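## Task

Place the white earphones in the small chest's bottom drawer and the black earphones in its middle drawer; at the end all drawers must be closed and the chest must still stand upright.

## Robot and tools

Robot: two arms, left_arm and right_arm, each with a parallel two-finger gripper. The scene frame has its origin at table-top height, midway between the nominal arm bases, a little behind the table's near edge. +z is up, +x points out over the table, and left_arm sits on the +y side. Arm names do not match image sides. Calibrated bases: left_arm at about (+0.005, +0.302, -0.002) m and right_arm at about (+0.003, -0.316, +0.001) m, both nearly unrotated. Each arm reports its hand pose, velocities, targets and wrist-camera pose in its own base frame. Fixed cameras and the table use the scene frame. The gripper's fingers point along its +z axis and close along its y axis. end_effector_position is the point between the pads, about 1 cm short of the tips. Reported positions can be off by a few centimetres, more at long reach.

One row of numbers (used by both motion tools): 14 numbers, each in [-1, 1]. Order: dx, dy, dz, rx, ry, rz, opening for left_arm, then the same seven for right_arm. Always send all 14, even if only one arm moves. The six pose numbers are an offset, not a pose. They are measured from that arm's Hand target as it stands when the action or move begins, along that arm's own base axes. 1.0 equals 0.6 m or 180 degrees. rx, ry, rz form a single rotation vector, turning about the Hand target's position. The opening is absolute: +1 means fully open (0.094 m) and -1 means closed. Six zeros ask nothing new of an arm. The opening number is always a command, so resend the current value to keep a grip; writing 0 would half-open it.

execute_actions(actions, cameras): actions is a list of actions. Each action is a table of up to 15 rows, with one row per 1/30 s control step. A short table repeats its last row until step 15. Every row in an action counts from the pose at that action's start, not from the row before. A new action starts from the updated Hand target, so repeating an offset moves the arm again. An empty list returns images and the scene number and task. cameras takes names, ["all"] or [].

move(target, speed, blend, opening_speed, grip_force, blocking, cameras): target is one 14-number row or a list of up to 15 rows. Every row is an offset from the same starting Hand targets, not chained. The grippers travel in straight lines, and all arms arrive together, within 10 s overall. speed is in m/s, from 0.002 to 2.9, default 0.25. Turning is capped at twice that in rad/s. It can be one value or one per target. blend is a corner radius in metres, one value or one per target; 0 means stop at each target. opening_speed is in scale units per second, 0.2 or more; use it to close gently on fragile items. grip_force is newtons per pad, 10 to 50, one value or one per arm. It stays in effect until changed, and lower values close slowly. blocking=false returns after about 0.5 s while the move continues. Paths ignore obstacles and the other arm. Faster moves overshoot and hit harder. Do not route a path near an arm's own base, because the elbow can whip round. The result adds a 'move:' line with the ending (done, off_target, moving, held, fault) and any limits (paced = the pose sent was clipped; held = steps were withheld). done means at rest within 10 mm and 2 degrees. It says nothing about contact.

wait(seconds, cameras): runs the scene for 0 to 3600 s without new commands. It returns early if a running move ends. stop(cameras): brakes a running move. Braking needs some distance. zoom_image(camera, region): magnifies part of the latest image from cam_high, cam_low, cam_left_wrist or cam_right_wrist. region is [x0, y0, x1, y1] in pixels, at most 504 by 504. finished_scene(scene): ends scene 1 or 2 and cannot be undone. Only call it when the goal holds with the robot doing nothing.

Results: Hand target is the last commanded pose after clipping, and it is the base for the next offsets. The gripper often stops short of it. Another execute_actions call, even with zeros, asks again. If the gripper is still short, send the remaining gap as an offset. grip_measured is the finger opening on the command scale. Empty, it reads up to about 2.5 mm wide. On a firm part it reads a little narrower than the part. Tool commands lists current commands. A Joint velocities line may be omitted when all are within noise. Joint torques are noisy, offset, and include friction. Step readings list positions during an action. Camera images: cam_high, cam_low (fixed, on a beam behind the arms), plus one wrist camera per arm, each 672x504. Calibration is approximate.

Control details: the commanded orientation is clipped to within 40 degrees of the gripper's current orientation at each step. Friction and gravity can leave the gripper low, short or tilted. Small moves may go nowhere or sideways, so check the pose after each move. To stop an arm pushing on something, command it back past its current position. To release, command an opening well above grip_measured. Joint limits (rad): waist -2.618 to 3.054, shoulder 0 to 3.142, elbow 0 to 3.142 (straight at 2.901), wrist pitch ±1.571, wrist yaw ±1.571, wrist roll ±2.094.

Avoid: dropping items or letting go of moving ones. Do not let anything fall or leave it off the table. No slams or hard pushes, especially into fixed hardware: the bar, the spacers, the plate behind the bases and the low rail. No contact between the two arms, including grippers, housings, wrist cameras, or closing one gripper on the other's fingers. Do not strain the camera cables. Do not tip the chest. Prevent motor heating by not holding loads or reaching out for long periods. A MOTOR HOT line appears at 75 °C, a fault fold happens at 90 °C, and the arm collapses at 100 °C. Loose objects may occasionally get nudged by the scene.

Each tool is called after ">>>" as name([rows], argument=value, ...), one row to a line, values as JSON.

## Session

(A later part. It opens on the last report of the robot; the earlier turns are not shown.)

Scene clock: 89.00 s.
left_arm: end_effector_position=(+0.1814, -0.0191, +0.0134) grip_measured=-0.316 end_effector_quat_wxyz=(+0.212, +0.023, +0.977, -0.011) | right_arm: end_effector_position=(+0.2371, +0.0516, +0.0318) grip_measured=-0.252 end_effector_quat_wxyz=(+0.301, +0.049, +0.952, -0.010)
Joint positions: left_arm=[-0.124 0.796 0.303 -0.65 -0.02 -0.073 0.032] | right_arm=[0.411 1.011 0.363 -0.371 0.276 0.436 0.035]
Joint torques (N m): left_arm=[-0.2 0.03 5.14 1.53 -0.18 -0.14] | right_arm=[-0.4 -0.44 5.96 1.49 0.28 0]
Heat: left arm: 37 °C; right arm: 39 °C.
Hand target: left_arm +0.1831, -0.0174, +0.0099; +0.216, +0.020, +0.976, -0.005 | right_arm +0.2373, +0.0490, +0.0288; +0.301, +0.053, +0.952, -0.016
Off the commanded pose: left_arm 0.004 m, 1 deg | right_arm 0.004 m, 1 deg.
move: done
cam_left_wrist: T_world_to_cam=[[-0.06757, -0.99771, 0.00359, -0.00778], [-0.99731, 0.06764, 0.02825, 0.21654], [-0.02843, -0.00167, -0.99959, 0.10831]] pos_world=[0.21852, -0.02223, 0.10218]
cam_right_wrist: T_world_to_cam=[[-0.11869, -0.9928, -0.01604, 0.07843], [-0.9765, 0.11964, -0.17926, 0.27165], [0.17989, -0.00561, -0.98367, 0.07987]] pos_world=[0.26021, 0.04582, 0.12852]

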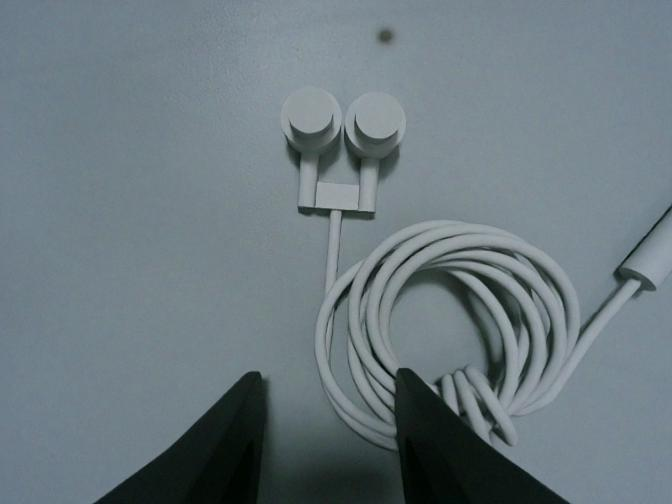

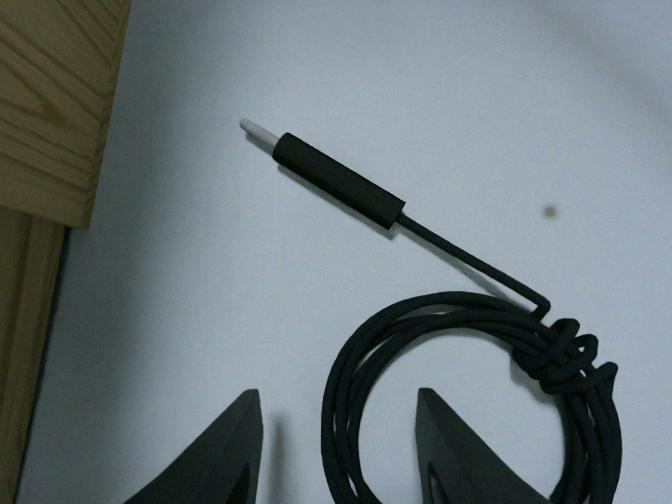

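>>> move(target=[0, 0, 0.055, 0, 0, 0, -0.319, 0, 0, 0, 0, 0, 0, -1.0], speed=0.08, opening_speed=0.6, grip_force=[50, 20], cameras=["cam_left_wrist", "cam_right_wrist"])

Scene clock: 94.13 s.
left_arm: end_effector_position=(+0.1730, -0.0181, +0.0280) grip_measured=-0.316 end_effector_quat_wxyz=(+0.195, +0.023, +0.980, -0.009) | right_arm: end_effector_position=(+0.2371, +0.0516, +0.0318) grip_measured=-0.997 end_effector_quat_wxyz=(+0.301, +0.049, +0.952, -0.010)
Joint positions: left_arm=[-0.124 0.767 0.369 -0.781 -0.02 -0.073 0.032] | right_arm=[0.411 1.011 0.363 -0.371 0.276 0.436 0]
Joint torques (N m): left_arm=[-0.25 -0.77 9.55 1.09 -0.19 -0.14] | right_arm=[-0.4 -0.49 5.97 1.49 0.27 0]
Heat: left arm: 37 °C; right arm: 39 °C.
Hand target: left_arm +0.1831, -0.0175, +0.0429; +0.216, +0.020, +0.976, -0.005 | right_arm +0.2373, +0.0490, +0.0287; +0.300, +0.053, +0.952, -0.016
Off the commanded pose: left_arm 0.018 m, 3 deg | right_arm 0.004 m, 1 deg.
grip_force (N): 50, 20
move: off_target (left_arm)
cam_left_wrist: T_world_to_cam=[[-0.06753, -0.99772, 0.00157, -0.00726], [-0.99569, 0.06749, 0.06356, 0.20639], [-0.06352, 0.00273, -0.99798, 0.12866]] pos_world=[0.21318, -0.02153, 0.11529]
cam_right_wrist: T_world_to_cam=[[-0.11869, -0.9928, -0.01604, 0.07843], [-0.9765, 0.11964, -0.17926, 0.27165], [0.17989, -0.00561, -0.98367, 0.07987]] pos_world=[0.26021, 0.04582, 0.12852]

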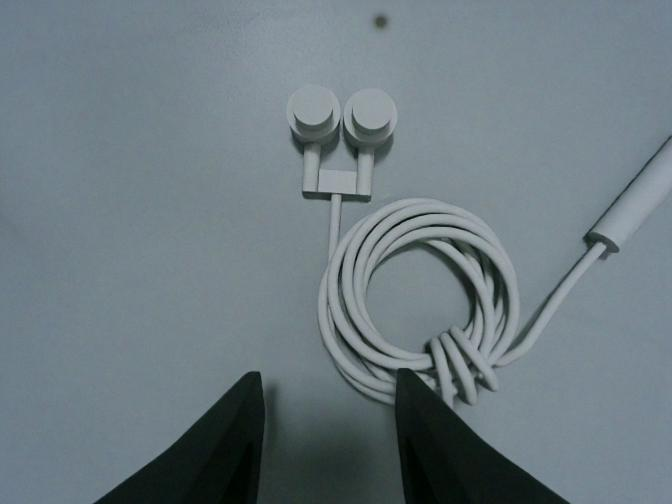

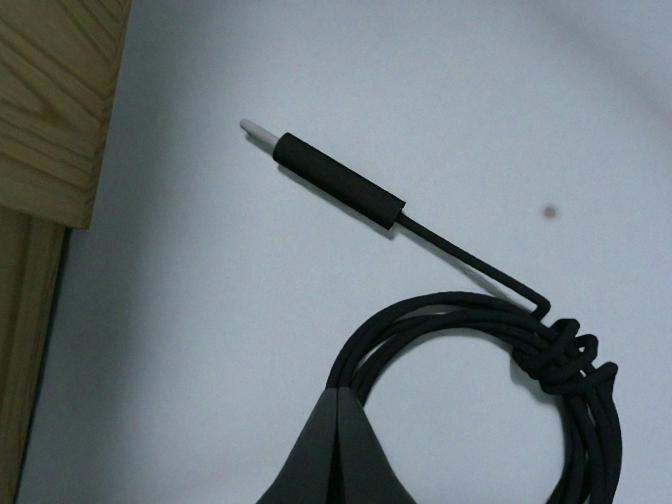

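>>> move([
  [0, 0, 0.0333, 0, 0, 0, -0.319, 0, 0, 0, 0, 0, 0, -0.255],
  [0.0152, -0.0065, 0.0333, 0, 0, 0, -0.319, -0.0083, 0, 0, 0, 0, 0, -0.255],
  [0.0152, -0.0065, -0.0628, 0, 0, 0, -0.319, -0.0083, 0, -0.0108, 0, 0, 0, -0.255],
], speed=0.1, grip_force=50, cameras=["cam_left_wrist", "cam_right_wrist"])

Scene clock: 100.70 s.
left_arm: end_effector_position=(+0.1929, -0.0234, +0.0103) grip_measured=-0.316 end_effector_quat_wxyz=(+0.217, +0.023, +0.976, -0.012) | right_arm: end_effector_position=(+0.2320, +0.0501, +0.0234) grip_measured=-0.258 end_effector_quat_wxyz=(+0.296, +0.049, +0.954, -0.012)
Joint positions: left_arm=[-0.147 0.873 0.306 -0.567 -0.029 -0.094 0.032] | right_arm=[0.416 1.011 0.333 -0.352 0.279 0.44 0.035]
Joint torques (N m): left_arm=[-0.14 -0.06 4.85 1.45 -0.2 -0.15] | right_arm=[0.34 -0.98 5.85 1.48 0.32 0.07]
Heat: left arm: 38 °C; right arm: 38 °C.
Hand target: left_arm +0.1923, -0.0214, +0.0053; +0.216, +0.021, +0.976, -0.005 | right_arm +0.2324, +0.0490, +0.0223; +0.301, +0.053, +0.952, -0.016
Off the commanded pose: left_arm 0.005 m, 1 deg | right_arm 0.002 m, 1 deg.
move: done
cam_left_wrist: T_world_to_cam=[[-0.06759, -0.9977, 0.00454, -0.01123], [-0.99753, 0.06766, 0.01857, 0.2286], [-0.01883, -0.00327, -0.99982, 0.10349]] pos_world=[0.22923, -0.02633, 0.09928]
cam_right_wrist: T_world_to_cam=[[-0.11874, -0.99287, -0.01063, 0.07597], [-0.97809, 0.11881, -0.17095, 0.26552], [0.17099, -0.0099, -0.98522, 0.07483]] pos_world=[0.25593, 0.04463, 0.11993]

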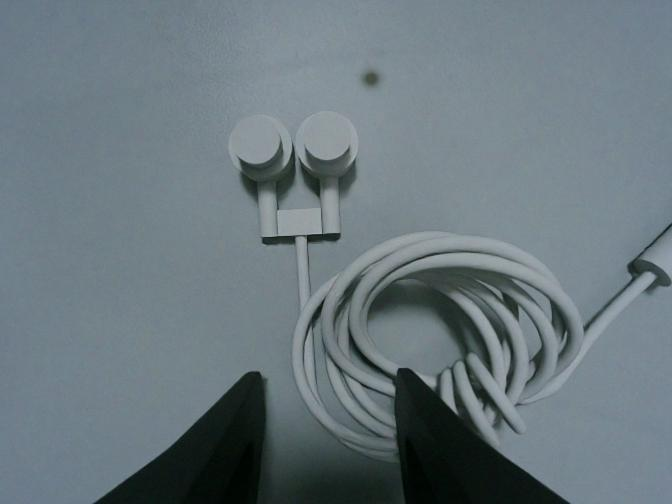

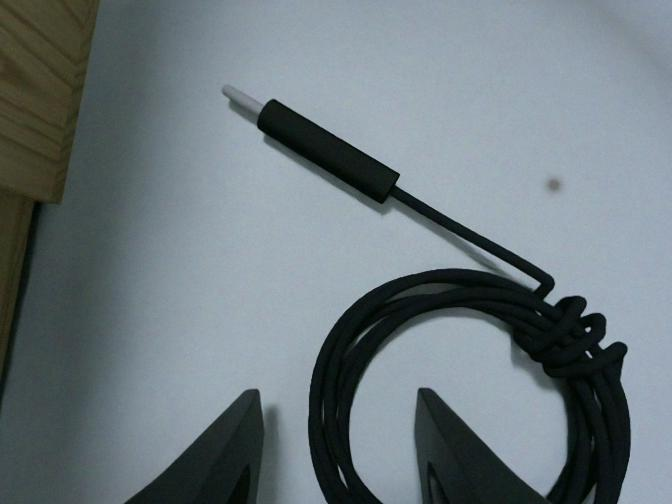

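>>> move([
  [-0.003, 0, 0.0833, 0, 0, 0, -0.319, 0, 0, 0, 0, 0, 0, -1.0],
  [-0.003, 0, 0.0833, 0, 0, 0, -0.02, 0, 0, 0, 0, 0, 0, -1.0],
], speed=0.12, opening_speed=0.6, grip_force=[50, 20], cameras=["cam_left_wrist", "cam_right_wrist"])

Scene clock: 106.67 s.
left_arm: end_effector_position=(+0.1805, -0.0214, +0.0401) grip_measured=-0.024 end_effector_quat_wxyz=(+0.195, +0.022, +0.981, -0.009) | right_arm: end_effector_position=(+0.2320, +0.0500, +0.0234) grip_measured=-0.997 end_effector_quat_wxyz=(+0.296, +0.049, +0.954, -0.012)
Joint positions: left_arm=[-0.147 0.807 0.428 -0.801 -0.031 -0.095 0.046] | right_arm=[0.416 1.011 0.333 -0.352 0.279 0.44 0]
Joint torques (N m): left_arm=[-0.38 -1.02 9.44 1.09 -0.2 -0.14] | right_arm=[0.31 -0.96 5.85 1.49 0.31 0.08]
Heat: left arm: 38 °C; right arm: 37 °C.
Hand target: left_arm +0.1905, -0.0214, +0.0553; +0.216, +0.021, +0.976, -0.005 | right_arm +0.2324, +0.0489, +0.0223; +0.301, +0.053, +0.952, -0.016
Off the commanded pose: left_arm 0.018 m, 3 deg | right_arm 0.002 m, 1 deg.
grip_force (N): 50, 20
move: off_target (left_arm); target 2's new opening was sent with left_arm's hand 0.018 m and 3 deg from that target
cam_left_wrist: T_world_to_cam=[[-0.06568, -0.99784, 0.00043, -0.01032], [-0.99576, 0.06557, 0.06446, 0.21336], [-0.06435, 0.0038, -0.99792, 0.14143]] pos_world=[0.22088, -0.02482, 0.12739]
cam_right_wrist: T_world_to_cam=[[-0.1189, -0.99285, -0.01037, 0.07598], [-0.97805, 0.11891, -0.1711, 0.26552], [0.17111, -0.0102, -0.9852, 0.07482]] pos_world=[0.25593, 0.04463, 0.11993]

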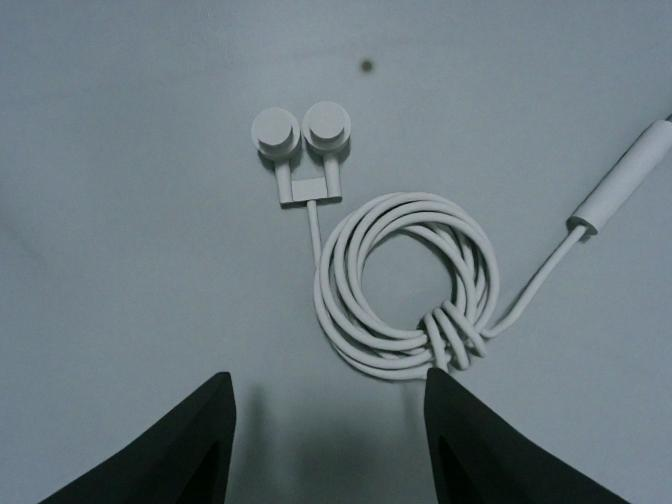

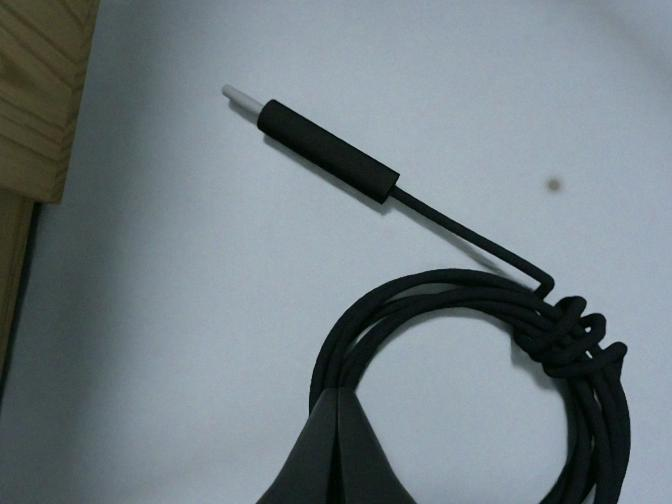

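>>> zoom_image(camera="cam_right_wrist", region=[240, 340, 460, 504])

>>> zoom_image(camera="cam_left_wrist", region=[200, 170, 540, 425])

Scaled by 2.291 from the camera's image (finer frame: 960x720).

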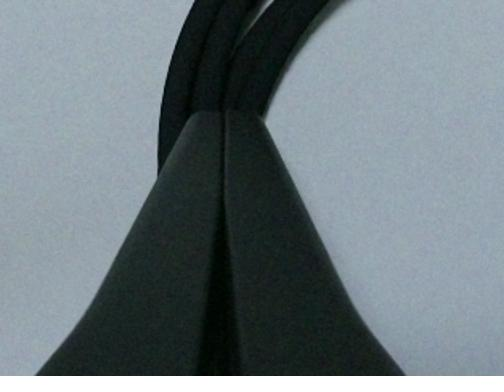

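Scaled by 1.482 from the camera's image (finer frame: 960x720).

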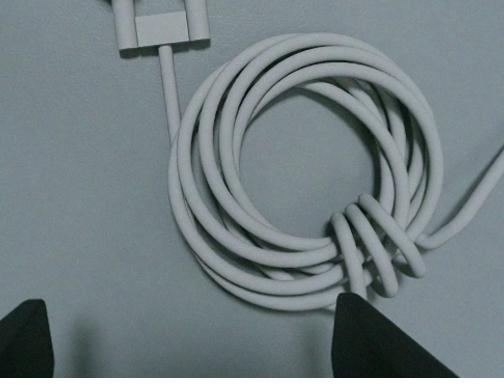

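>>> move([
  [0.0198, -0.0027, 0.0578, 0, 0, 0, -0.02, 0, 0, 0, 0, 0, 0, -0.255],
  [0.0198, -0.0027, -0.033, 0, 0, 0, -0.02, -0.0083, 0.0033, -0.015, 0, 0, 0, -0.255],
], speed=0.15, grip_force=50, cameras=["cam_left_wrist", "cam_right_wrist"])

Scene clock: 114.17 s.
left_arm: end_effector_position=(+0.1999, -0.0242, +0.0385) grip_measured=-0.023 end_effector_quat_wxyz=(+0.211, +0.022, +0.977, -0.011) | right_arm: end_effector_position=(+0.2287, +0.0522, +0.0168) grip_measured=-0.258 end_effector_quat_wxyz=(+0.302, +0.050, +0.952, -0.012)
Joint positions: left_arm=[-0.147 0.883 0.43 -0.692 -0.031 -0.095 0.046] | right_arm=[0.443 1.011 0.298 -0.313 0.297 0.464 0.035]
Joint torques (N m): left_arm=[-0.16 -0.42 5.24 1.48 -0.18 -0.12] | right_arm=[0.31 -0.35 5.63 1.46 0.28 0.08]
Heat: left arm: 38 °C; right arm: 37 °C.
Hand target: left_arm +0.2023, -0.0230, +0.0354; +0.216, +0.020, +0.976, -0.005 | right_arm +0.2274, +0.0509, +0.0133; +0.301, +0.053, +0.952, -0.016
Off the commanded pose: left_arm 0.004 m, 1 deg | right_arm 0.004 m, 1 deg.
move: done
cam_left_wrist: T_world_to_cam=[[-0.06537, -0.99786, 0.00346, -0.01211], [-0.99741, 0.06544, 0.0299, 0.23458], [-0.03006, -0.0015, -0.99955, 0.13412]] pos_world=[0.23722, -0.02723, 0.12708]
cam_right_wrist: T_world_to_cam=[[-0.12011, -0.99267, -0.01321, 0.07799], [-0.97596, 0.12051, -0.1816, 0.26047], [0.18186, -0.00892, -0.98328, 0.0664]] pos_world=[0.2515, 0.04662, 0.11362]

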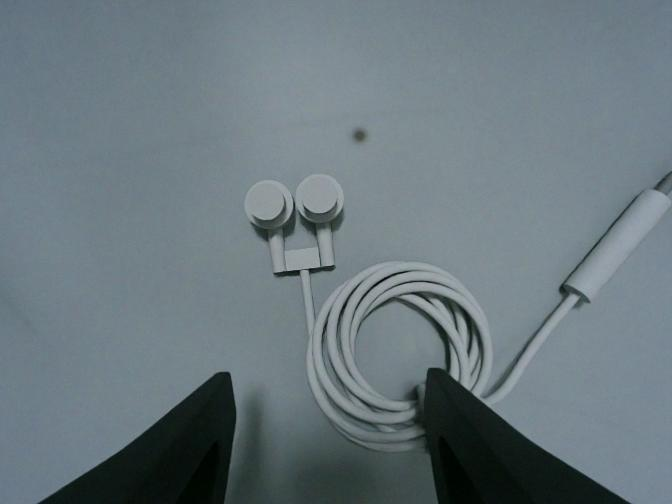

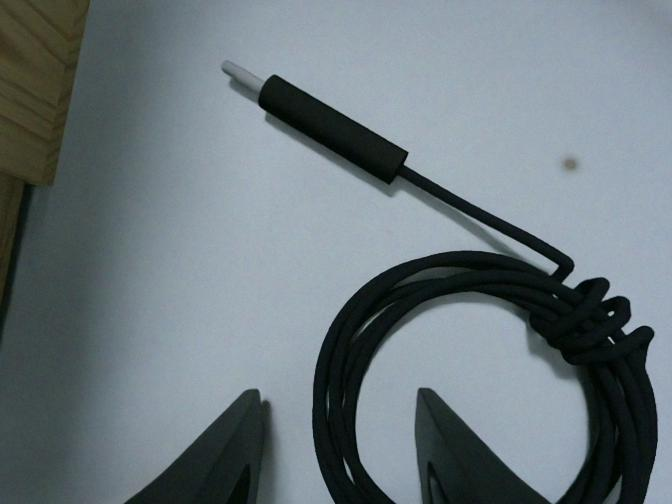

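>>> move([
  [0.005, 0, -0.045, 0, 0, 0, -0.02, 0, 0, -0.0058, 0, 0, 0, -0.255],
  [0.005, 0, -0.045, 0, 0, 0, -0.02, 0, 0, -0.0058, 0, 0, 0, -1.0],
], speed=0.1, grip_force=[50, 20], cameras=["cam_left_wrist", "cam_right_wrist"])

Scene clock: 119.20 s.
left_arm: end_effector_position=(+0.2034, -0.0247, +0.0112) grip_measured=-0.023 end_effector_quat_wxyz=(+0.211, +0.022, +0.977, -0.011) | right_arm: end_effector_position=(+0.2331, +0.0524, +0.0174) grip_measured=-0.905 end_effector_quat_wxyz=(+0.312, +0.052, +0.949, -0.011)
Joint positions: left_arm=[-0.147 0.956 0.342 -0.531 -0.031 -0.095 0.046] | right_arm=[0.443 1.021 0.291 -0.277 0.307 0.464 0.004]
Joint torques (N m): left_arm=[0.06 -0.61 5.08 1.5 -0.17 -0.1] | right_arm=[0.31 -0.25 5.3 1.36 0.2 0.07]
Heat: left arm: 38 °C; right arm: 37 °C.
Hand target: left_arm +0.2052, -0.0230, +0.0084; +0.216, +0.020, +0.976, -0.005 | right_arm +0.2274, +0.0509, +0.0098; +0.300, +0.053, +0.952, -0.016
Off the commanded pose: left_arm 0.004 m, 1 deg | right_arm 0.010 m, 1 deg.
grip_force (N): 50, 20
move: done
cam_left_wrist: T_world_to_cam=[[-0.06537, -0.99786, 0.00339, -0.01227], [-0.9974, 0.06544, 0.03031, 0.23898], [-0.03046, -0.0014, -0.99953, 0.10713]] pos_world=[0.24082, -0.02773, 0.09988]
cam_right_wrist: T_world_to_cam=[[-0.12552, -0.99195, -0.01676, 0.08002], [-0.97107, 0.12631, -0.20265, 0.26374], [0.20314, -0.00916, -0.97911, 0.06111]] pos_world=[0.25374, 0.04662, 0.11462]

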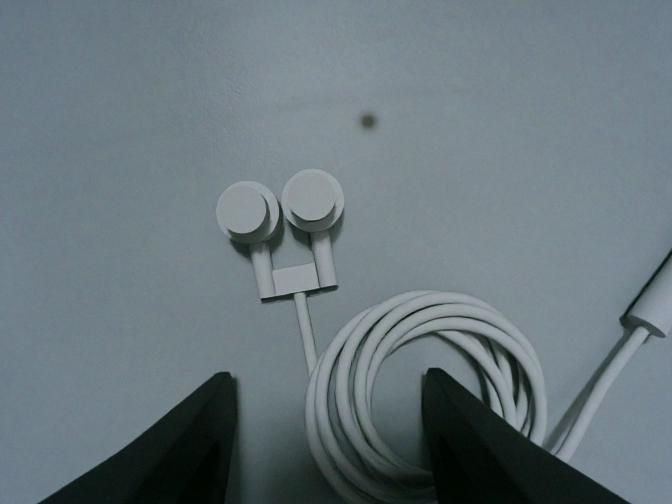

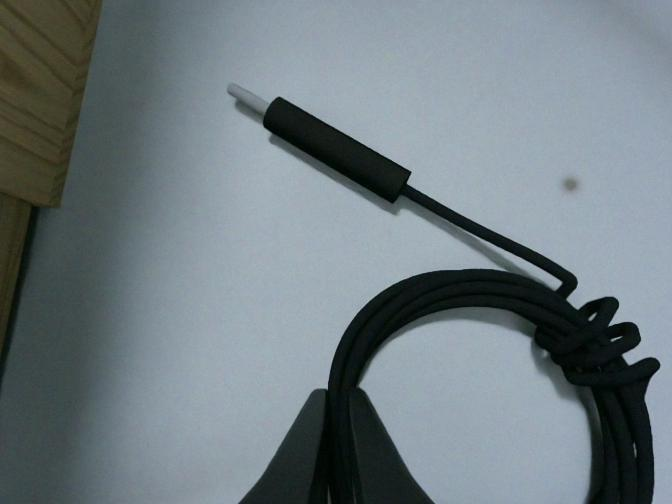

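>>> move([
  [0, 0, 0, 0, 0, 0, -1.0, 0, 0, 0, 0, 0, 0, -1.0],
  [0, 0, 0, 0, 0, 0, -1.0, 0, 0, 0.1333, 0, 0, 0, -1.0],
], speed=0.12, grip_force=[20, 20], cameras=["cam_left_wrist", "cam_right_wrist", "cam_low"])

Scene clock: 125.50 s.
left_arm: end_effector_position=(+0.2039, -0.0248, +0.0114) grip_measured=-0.880 end_effector_quat_wxyz=(+0.212, +0.022, +0.977, -0.011) | right_arm: end_effector_position=(+0.2236, +0.0479, +0.0783) grip_measured=-0.909 end_effector_quat_wxyz=(+0.287, +0.048, +0.956, -0.025)
Joint positions: left_arm=[-0.147 0.956 0.342 -0.53 -0.031 -0.095 0.006] | right_arm=[0.443 0.901 0.532 -0.696 0.307 0.464 0.004]
Joint torques (N m): left_arm=[0.06 -0.66 5.08 1.49 -0.18 -0.1] | right_arm=[0.24 -1.88 9.03 1.21 0.19 0.07]
Heat: left arm: 38 °C; right arm: 37 °C.
Hand target: left_arm +0.2053, -0.0230, +0.0084; +0.216, +0.020, +0.976, -0.005 | right_arm +0.2273, +0.0509, +0.0898; +0.300, +0.053, +0.952, -0.016
Off the commanded pose: left_arm 0.004 m, 1 deg | right_arm 0.012 m, 2 deg.
grip_force (N): 20, 20
move: off_target (right_arm)
cam_left_wrist: T_world_to_cam=[[-0.06537, -0.99786, 0.00356, -0.01237], [-0.99745, 0.06545, 0.02839, 0.23938], [-0.02857, -0.0017, -0.99959, 0.10688]] pos_world=[0.24102, -0.02783, 0.10008]
cam_right_wrist: T_world_to_cam=[[-0.12556, -0.99197, 0.01498, 0.07293], [-0.98054, 0.12179, -0.15399, 0.26604], [0.15093, -0.03402, -0.98796, 0.13622]] pos_world=[0.24947, 0.04458, 0.17445]
Images, in order (width x height): cam_low 672x504, cam_left_wrist 672x504, cam_right_wrist 672x504.

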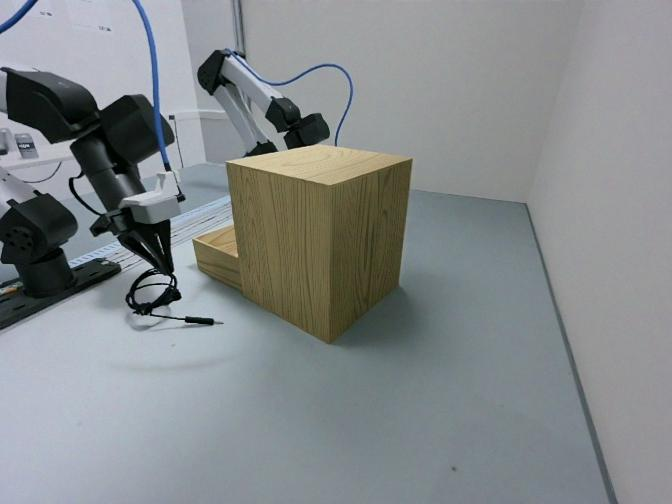

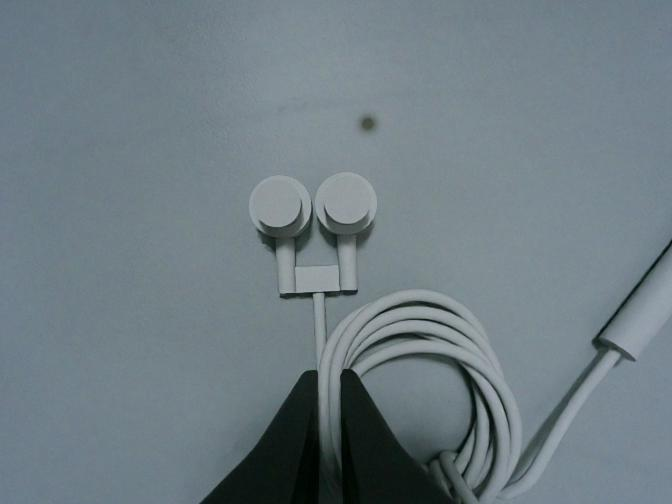

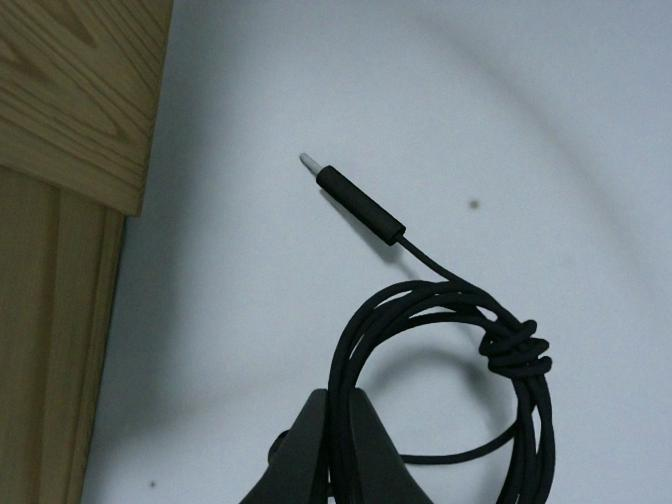

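>>> move([
  [0.0412, -0.0117, 0.3693, 0, -0.0556, 0, -1.0, 0.02, -0.03, 0.15, 0, 0, 0, -1.0],
  [0.1245, -0.295, 0.4193, -0.006, -0.06, -0.045, -1.0, 0.0545, -0.0833, 0.25, 0, 0, 0, -1.0],
  [0.0418, -0.6127, 0.4027, -0.0119, -0.066, -0.0904, -1.0, 0.0545, -0.0833, 0.25, 0, 0, 0, -1.0],
], speed=0.25, blend=[0.04, 0.06, 0], cameras=["all"])

Scene clock: 132.87 s.
left_arm: end_effector_position=(+0.2273, -0.3872, +0.2412) grip_measured=-0.881 end_effector_quat_wxyz=(+0.301, +0.163, +0.938, -0.047) | right_arm: end_effector_position=(+0.2582, -0.0002, +0.2343) grip_measured=-0.909 end_effector_quat_wxyz=(+0.299, +0.056, +0.952, -0.022)
Joint positions: left_arm=[-1.216 1.927 2.049 -1.27 -0.468 -0.77 0.006] | right_arm=[0.08 1.037 1.194 -1.129 0.12 0.16 0.004]
Joint torques (N m): left_arm=[0.01 -7.1 8.98 1.06 -0.49 -0.18] | right_arm=[-0.77 -0.61 8.65 1.38 -0.1 -0.09]
Heat: left arm: 38 °C; right arm: 39 °C.
Hand target: left_arm +0.2303, -0.3906, +0.2500; +0.313, +0.155, +0.936, -0.051 | right_arm +0.2600, +0.0010, +0.2398; +0.300, +0.053, +0.952, -0.016
Off the commanded pose: left_arm 0.010 m, 2 deg | right_arm 0.006 m, 1 deg.
grip_force (N): 20, 20
move: done
cam_left_wrist: T_world_to_cam=[[-0.34933, -0.93675, -0.0215, -0.27904], [-0.92329, 0.34804, -0.16251, 0.41855], [0.15971, -0.03691, -0.98647, 0.27715]] pos_world=[0.2447, -0.39683, 0.33542]
cam_right_wrist: T_world_to_cam=[[-0.13852, -0.99035, 0.00285, 0.03337], [-0.97476, 0.13583, -0.17718, 0.33378], [0.17508, -0.02732, -0.98417, 0.27637]] pos_world=[0.28159, -0.00474, 0.33104]

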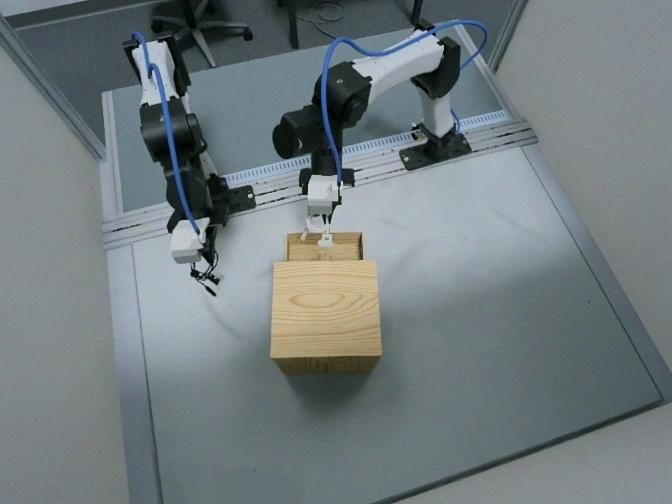

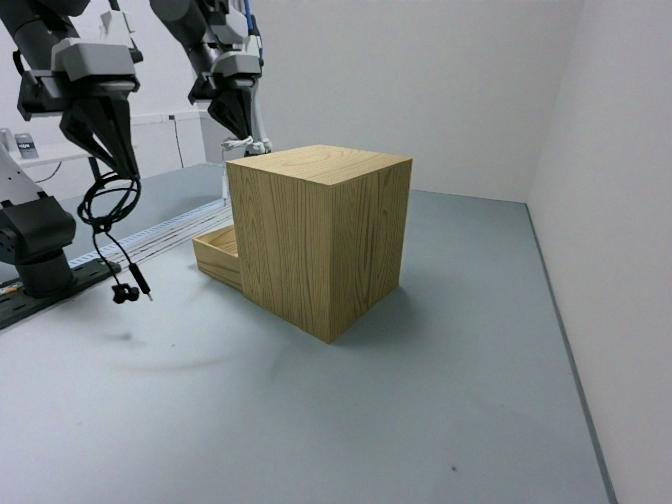

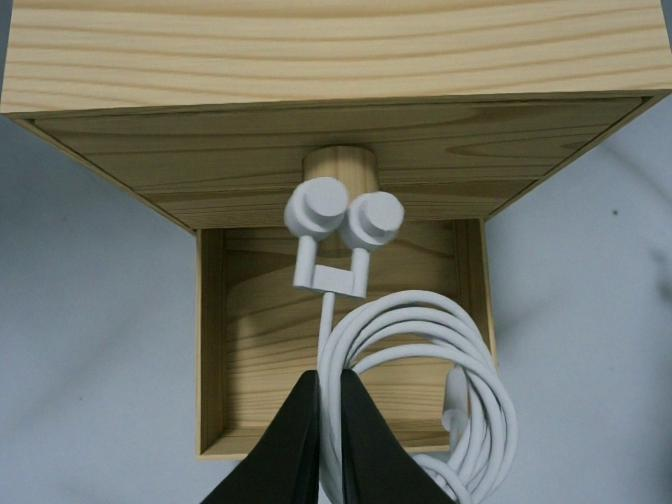

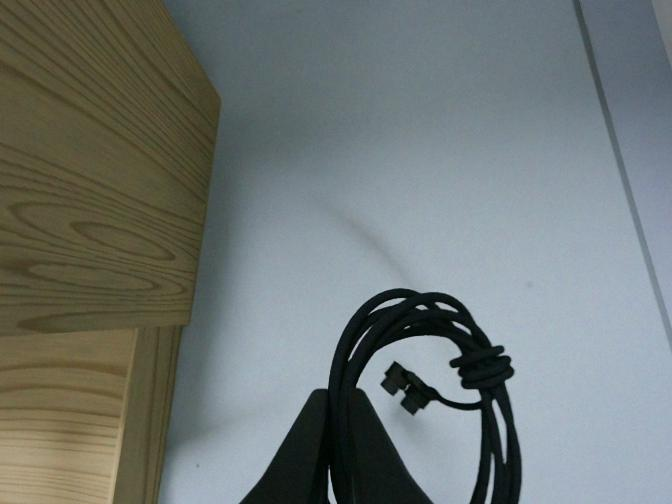

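>>> execute_actions(actions=[], cameras=["all"])

Scene clock: 134.43 s.
left_arm: end_effector_position=(+0.2272, -0.3870, +0.2412) grip_measured=-0.881 end_effector_quat_wxyz=(+0.301, +0.163, +0.938, -0.047) | right_arm: end_effector_position=(+0.2582, -0.0002, +0.2343) grip_measured=-0.909 end_effector_quat_wxyz=(+0.299, +0.056, +0.952, -0.022)
Joint positions: left_arm=[-1.216 1.927 2.049 -1.271 -0.468 -0.77 0.006] | right_arm=[0.08 1.037 1.194 -1.129 0.12 0.16 0.004]
Joint velocities: within noise
Joint torques (N m): left_arm=[-0.06 -7.1 8.96 1.04 -0.49 -0.16] | right_arm=[-0.75 -0.57 8.66 1.37 -0.09 -0.1]
Heat: left arm: 38 °C; right arm: 39 °C.
Hand target: left_arm +0.2303, -0.3906, +0.2500; +0.313, +0.154, +0.936, -0.051 | right_arm +0.2600, +0.0010, +0.2398; +0.300, +0.053, +0.952, -0.016
Tool commands: left_gripper/opening=-1.0 right_gripper/opening=-1.0
Off the commanded pose: left_arm 0.010 m, 2 deg | right_arm 0.006 m, 1 deg.
grip_force (N): 20, 20
camera_calibration:
cam_left_wrist: T_world_to_cam=[[-0.34887, -0.9369, -0.0223, -0.27876], [-0.92349, 0.34773, -0.16198, 0.41822], [0.15952, -0.03592, -0.98654, 0.27752]] pos_world=[0.2447, -0.39663, 0.33531]
cam_right_wrist: T_world_to_cam=[[-0.13852, -0.99035, 0.00285, 0.03337], [-0.97476, 0.13583, -0.17718, 0.33378], [0.17508, -0.02732, -0.98417, 0.27637]] pos_world=[0.28159, -0.00474, 0.33104]

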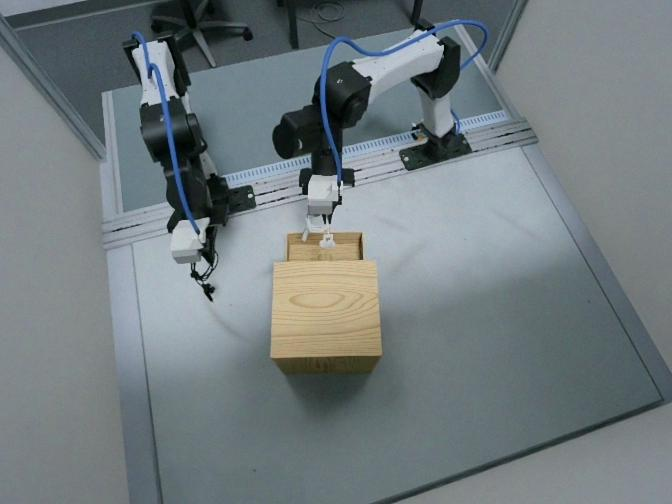

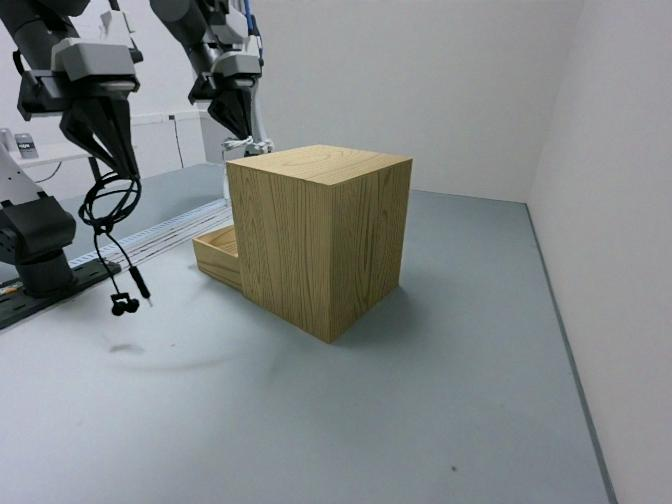

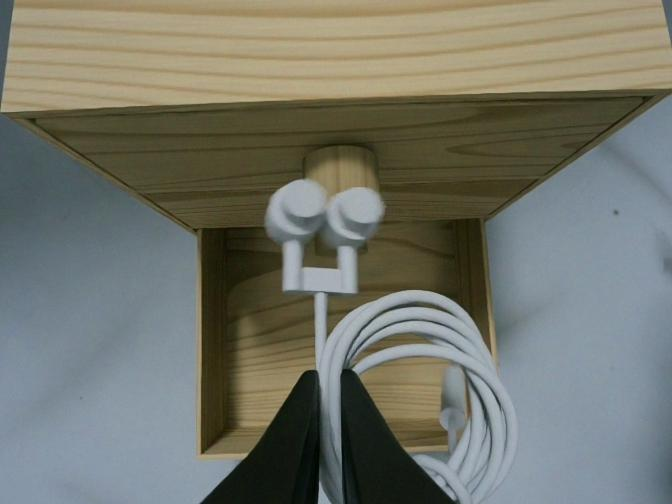

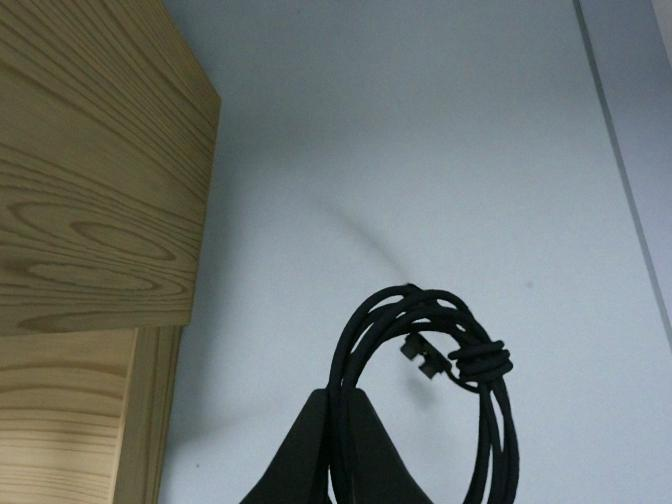

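>>> zoom_image(camera="cam_left_wrist", region=[170, 130, 570, 504])

>>> zoom_image(camera="cam_low", region=[180, 90, 340, 210])

>>> zoom_image(camera="cam_high", region=[260, 170, 400, 290])

Scaled by 1.260 from the camera's image (finer frame: 960x720).

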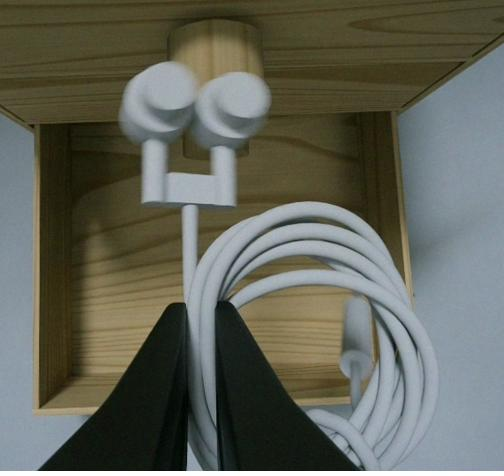

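Scaled by 3.150 from the camera's image (finer frame: 960x720).

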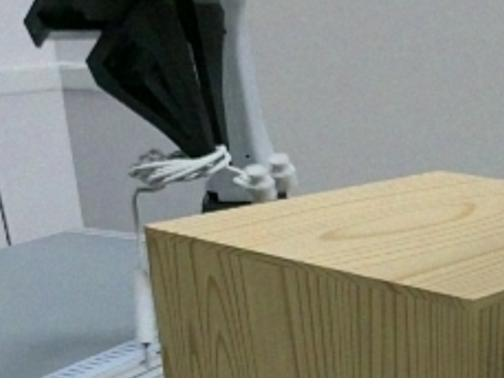

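Scaled by 3.600 from the camera's image (finer frame: 960x720).

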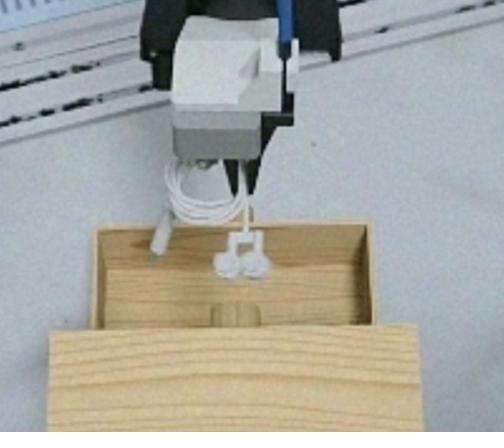

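>>> move([
  [0.012, 0.051, -0.025, 0, 0, 0, -1.0, 0, 0, 0, 0, 0, 0, -1.0],
  [0.0112, 0.0527, -0.2167, 0, 0, 0, -1.0, 0, 0, 0, 0, 0, 0, -1.0],
], blend=[0.02, 0], speed=0.12, cameras=["cam_left_wrist", "cam_low", "cam_high"])

Scene clock: 148.27 s.
left_arm: end_effector_position=(+0.2342, -0.3584, +0.1075) grip_measured=-0.881 end_effector_quat_wxyz=(+0.301, +0.160, +0.940, -0.033) | right_arm: end_effector_position=(+0.2582, -0.0002, +0.2343) grip_measured=-0.909 end_effector_quat_wxyz=(+0.299, +0.056, +0.952, -0.022)
Joint positions: left_arm=[-1.177 1.808 1.357 -0.706 -0.468 -0.739 0.006] | right_arm=[0.08 1.037 1.194 -1.129 0.12 0.16 0.004]
Joint torques (N m): left_arm=[0.84 -10.25 5.16 1.39 -0.28 -0.02] | right_arm=[-0.77 -0.61 8.69 1.37 -0.09 -0.1]
Heat: left arm: 38 °C; right arm: 41 °C.
Hand target: left_arm +0.2370, -0.3590, +0.1200; +0.313, +0.155, +0.936, -0.051 | right_arm +0.2600, +0.0010, +0.2398; +0.300, +0.053, +0.952, -0.016
Off the commanded pose: left_arm 0.013 m, 3 deg | right_arm 0.006 m, 1 deg.
grip_force (N): 20, 20
move: off_target (left_arm); blend cut to 0.0173 m at target 1
cam_left_wrist: T_world_to_cam=[[-0.33552, -0.94091, -0.04589, -0.25458], [-0.92793, 0.33851, -0.15605, 0.3902], [0.16237, -0.00977, -0.98668, 0.15425]] pos_world=[0.25161, -0.37011, 0.2014]
Images, in order (width x height): cam_high 672x504, cam_low 672x504, cam_left_wrist 672x504.

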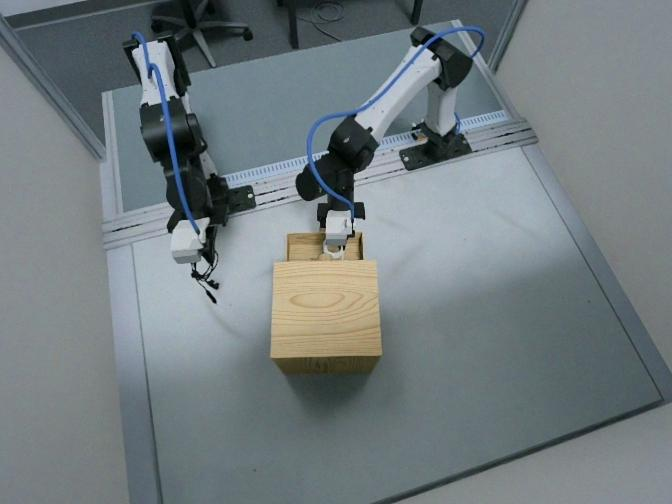

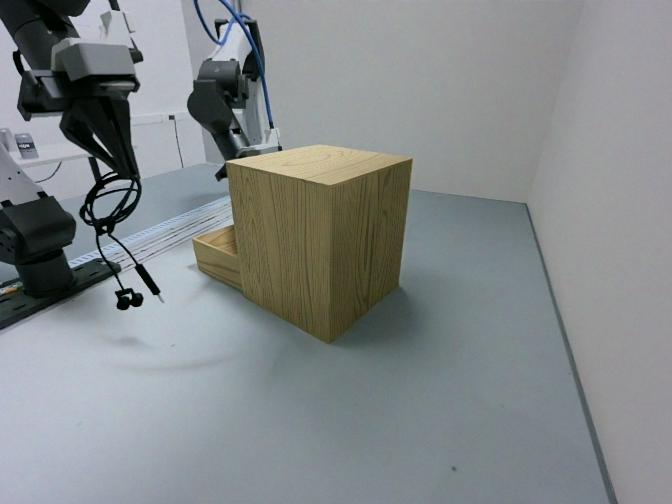

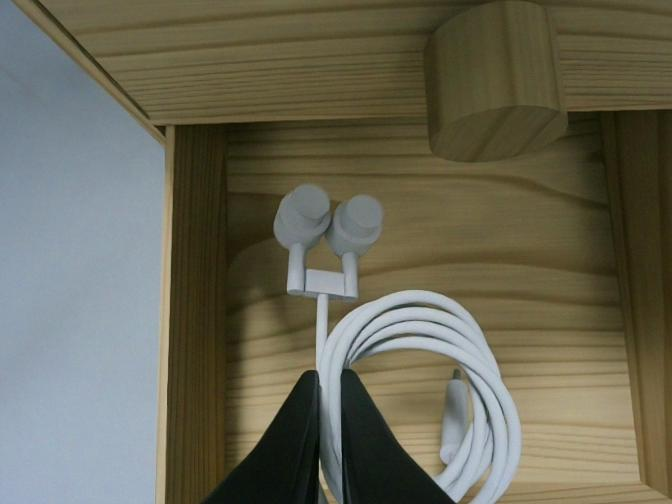

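>>> move(target=[0.0047, -0.0016, -0.1067, 0, 0, 0, -1.0, 0, 0, 0, 0, 0, 0, -1.0], speed=0.08, cameras=["cam_left_wrist"])

Scene clock: 150.37 s.
left_arm: end_effector_position=(+0.2373, -0.3603, +0.0621) grip_measured=-0.881 end_effector_quat_wxyz=(+0.313, +0.154, +0.936, -0.051) | right_arm: end_effector_position=(+0.2582, -0.0002, +0.2343) grip_measured=-0.909 end_effector_quat_wxyz=(+0.299, +0.056, +0.952, -0.022)
Joint positions: left_arm=[-1.172 1.842 1.191 -0.457 -0.468 -0.733 0.006] | right_arm=[0.08 1.037 1.194 -1.129 0.12 0.16 0.004]
Joint torques (N m): left_arm=[0.96 -6.72 5.01 1.49 -0.22 0] | right_arm=[-0.75 -0.59 8.69 1.37 -0.1 -0.1]
Heat: left arm: 38 °C; right arm: 42 °C.
Hand target: left_arm +0.2399, -0.3599, +0.0560; +0.313, +0.154, +0.936, -0.051 | right_arm +0.2600, +0.0010, +0.2398; +0.300, +0.053, +0.952, -0.016
Off the commanded pose: left_arm 0.007 m, 0 deg | right_arm 0.006 m, 1 deg.
grip_force (N): 20, 20
move: done
cam_left_wrist: T_world_to_cam=[[-0.33492, -0.94215, -0.0137, -0.26003], [-0.92454, 0.3314, -0.18815, 0.38525], [0.18181, -0.05035, -0.98204, 0.0894]] pos_world=[0.25283, -0.36815, 0.15672]

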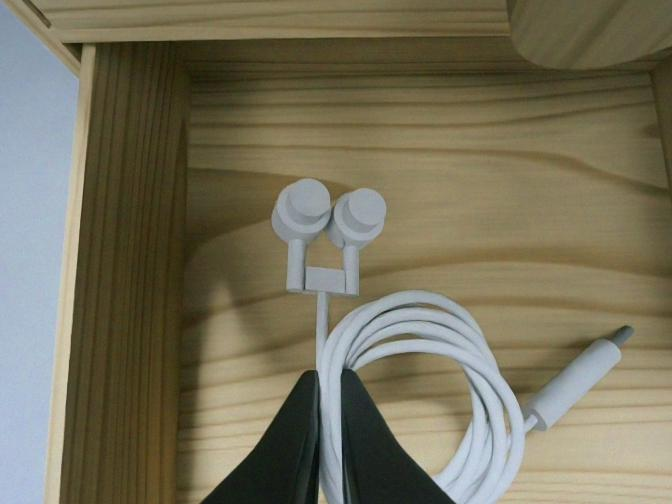

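>>> wait(seconds=0, cameras=["cam_high", "cam_low", "cam_left_wrist"])

>>> zoom_image(camera="cam_high", region=[260, 170, 400, 290])

>>> zoom_image(camera="cam_low", region=[0, 0, 160, 200])

Scene clock: 155.57 s.
left_arm: end_effector_position=(+0.2373, -0.3605, +0.0621) grip_measured=-0.881 end_effector_quat_wxyz=(+0.314, +0.154, +0.936, -0.051) | right_arm: end_effector_position=(+0.2582, -0.0002, +0.2343) grip_measured=-0.909 end_effector_quat_wxyz=(+0.299, +0.056, +0.952, -0.022)
Joint positions: left_arm=[-1.172 1.842 1.191 -0.457 -0.468 -0.733 0.006] | right_arm=[0.08 1.037 1.194 -1.129 0.12 0.16 0.004]
Joint torques (N m): left_arm=[0.9 -6.69 5.03 1.49 -0.22 0.02] | right_arm=[-0.75 -0.64 8.66 1.37 -0.09 -0.1]
Heat: left arm: 38 °C; right arm: 42 °C.
Hand target: left_arm +0.2399, -0.3600, +0.0560; +0.313, +0.154, +0.936, -0.051 | right_arm +0.2600, +0.0010, +0.2398; +0.300, +0.053, +0.952, -0.016
Tool commands: left_gripper/opening=-1.0 right_gripper/opening=-1.0
Off the commanded pose: left_arm 0.007 m, 0 deg | right_arm 0.006 m, 1 deg.
grip_force (N): 20, 20
cam_left_wrist: T_world_to_cam=[[-0.33497, -0.94214, -0.01314, -0.26019], [-0.92446, 0.33132, -0.18867, 0.38533], [0.18211, -0.05105, -0.98195, 0.08914]] pos_world=[0.25283, -0.36825, 0.15682]

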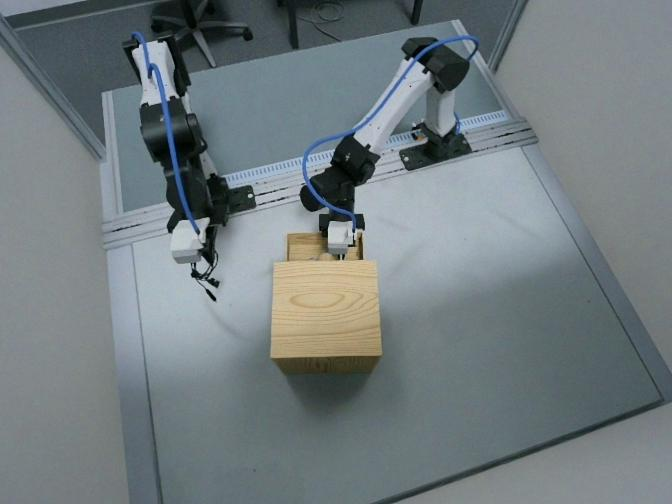

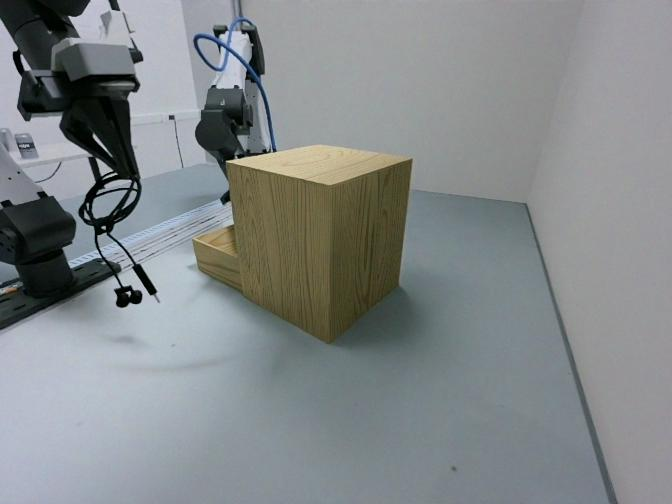

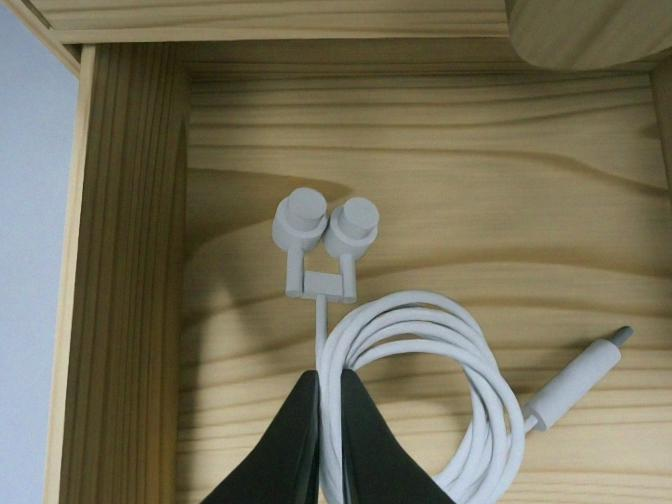

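Scaled by 3.600 from the camera's image (finer frame: 960x720).

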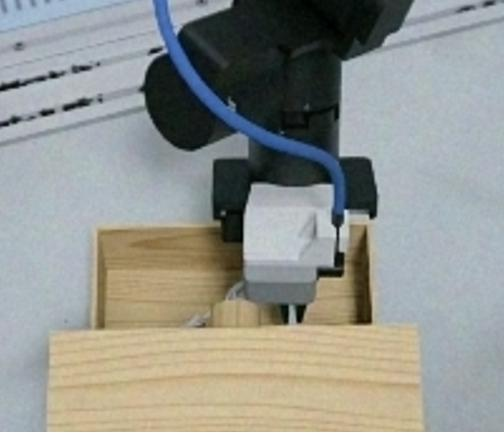

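Scaled by 2.520 from the camera's image (finer frame: 960x720).

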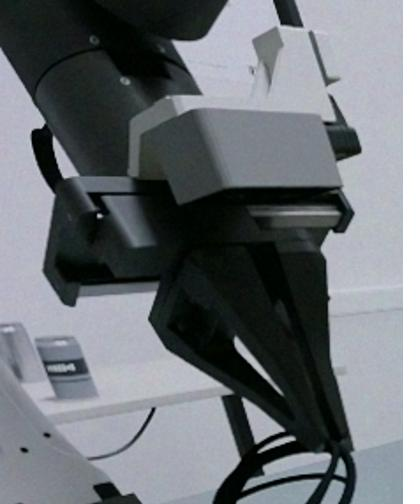

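>>> move(target=[-0.0064, -0.0189, -0.0183, 0, 0, 0, -1.0, 0, 0, 0, 0, 0, 0, -1.0], speed=0.06, cameras=["cam_left_wrist"])

Scene clock: 162.80 s.
left_arm: end_effector_position=(+0.2359, -0.3644, +0.0463) grip_measured=-0.881 end_effector_quat_wxyz=(+0.309, +0.158, +0.937, -0.044) | right_arm: end_effector_position=(+0.2582, -0.0002, +0.2343) grip_measured=-0.909 end_effector_quat_wxyz=(+0.299, +0.056, +0.952, -0.022)
Joint positions: left_arm=[-1.179 1.887 1.191 -0.432 -0.47 -0.738 0.006] | right_arm=[0.08 1.037 1.194 -1.129 0.12 0.16 0.004]
Joint torques (N m): left_arm=[-0.32 -6.6 6.61 1.4 -0.32 -0.17] | right_arm=[-0.79 -0.58 8.68 1.37 -0.1 -0.1]
Heat: left arm: 37 °C; right arm: 43 °C.
Hand target: left_arm +0.2361, -0.3713, +0.0450; +0.313, +0.154, +0.936, -0.051 | right_arm +0.2600, +0.0010, +0.2398; +0.300, +0.053, +0.952, -0.016
Off the commanded pose: left_arm 0.007 m, 1 deg | right_arm 0.006 m, 1 deg.
grip_force (N): 20, 20
move: done
cam_left_wrist: T_world_to_cam=[[-0.33758, -0.94094, -0.026, -0.26293], [-0.92494, 0.33671, -0.17639, 0.38377], [0.17473, -0.0355, -0.98398, 0.08115]] pos_world=[0.25202, -0.37373, 0.14071]

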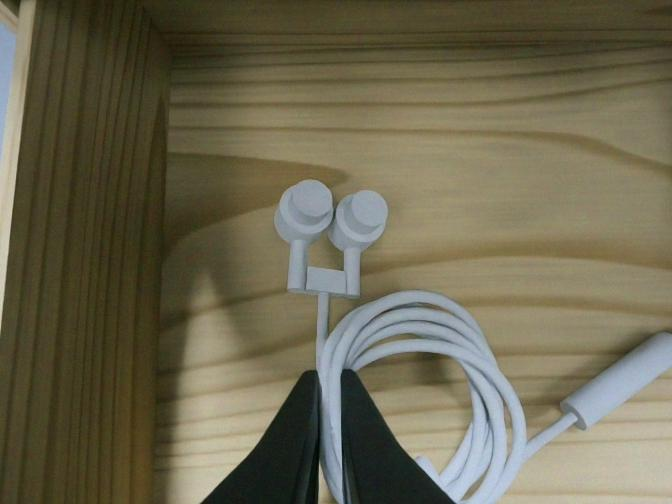

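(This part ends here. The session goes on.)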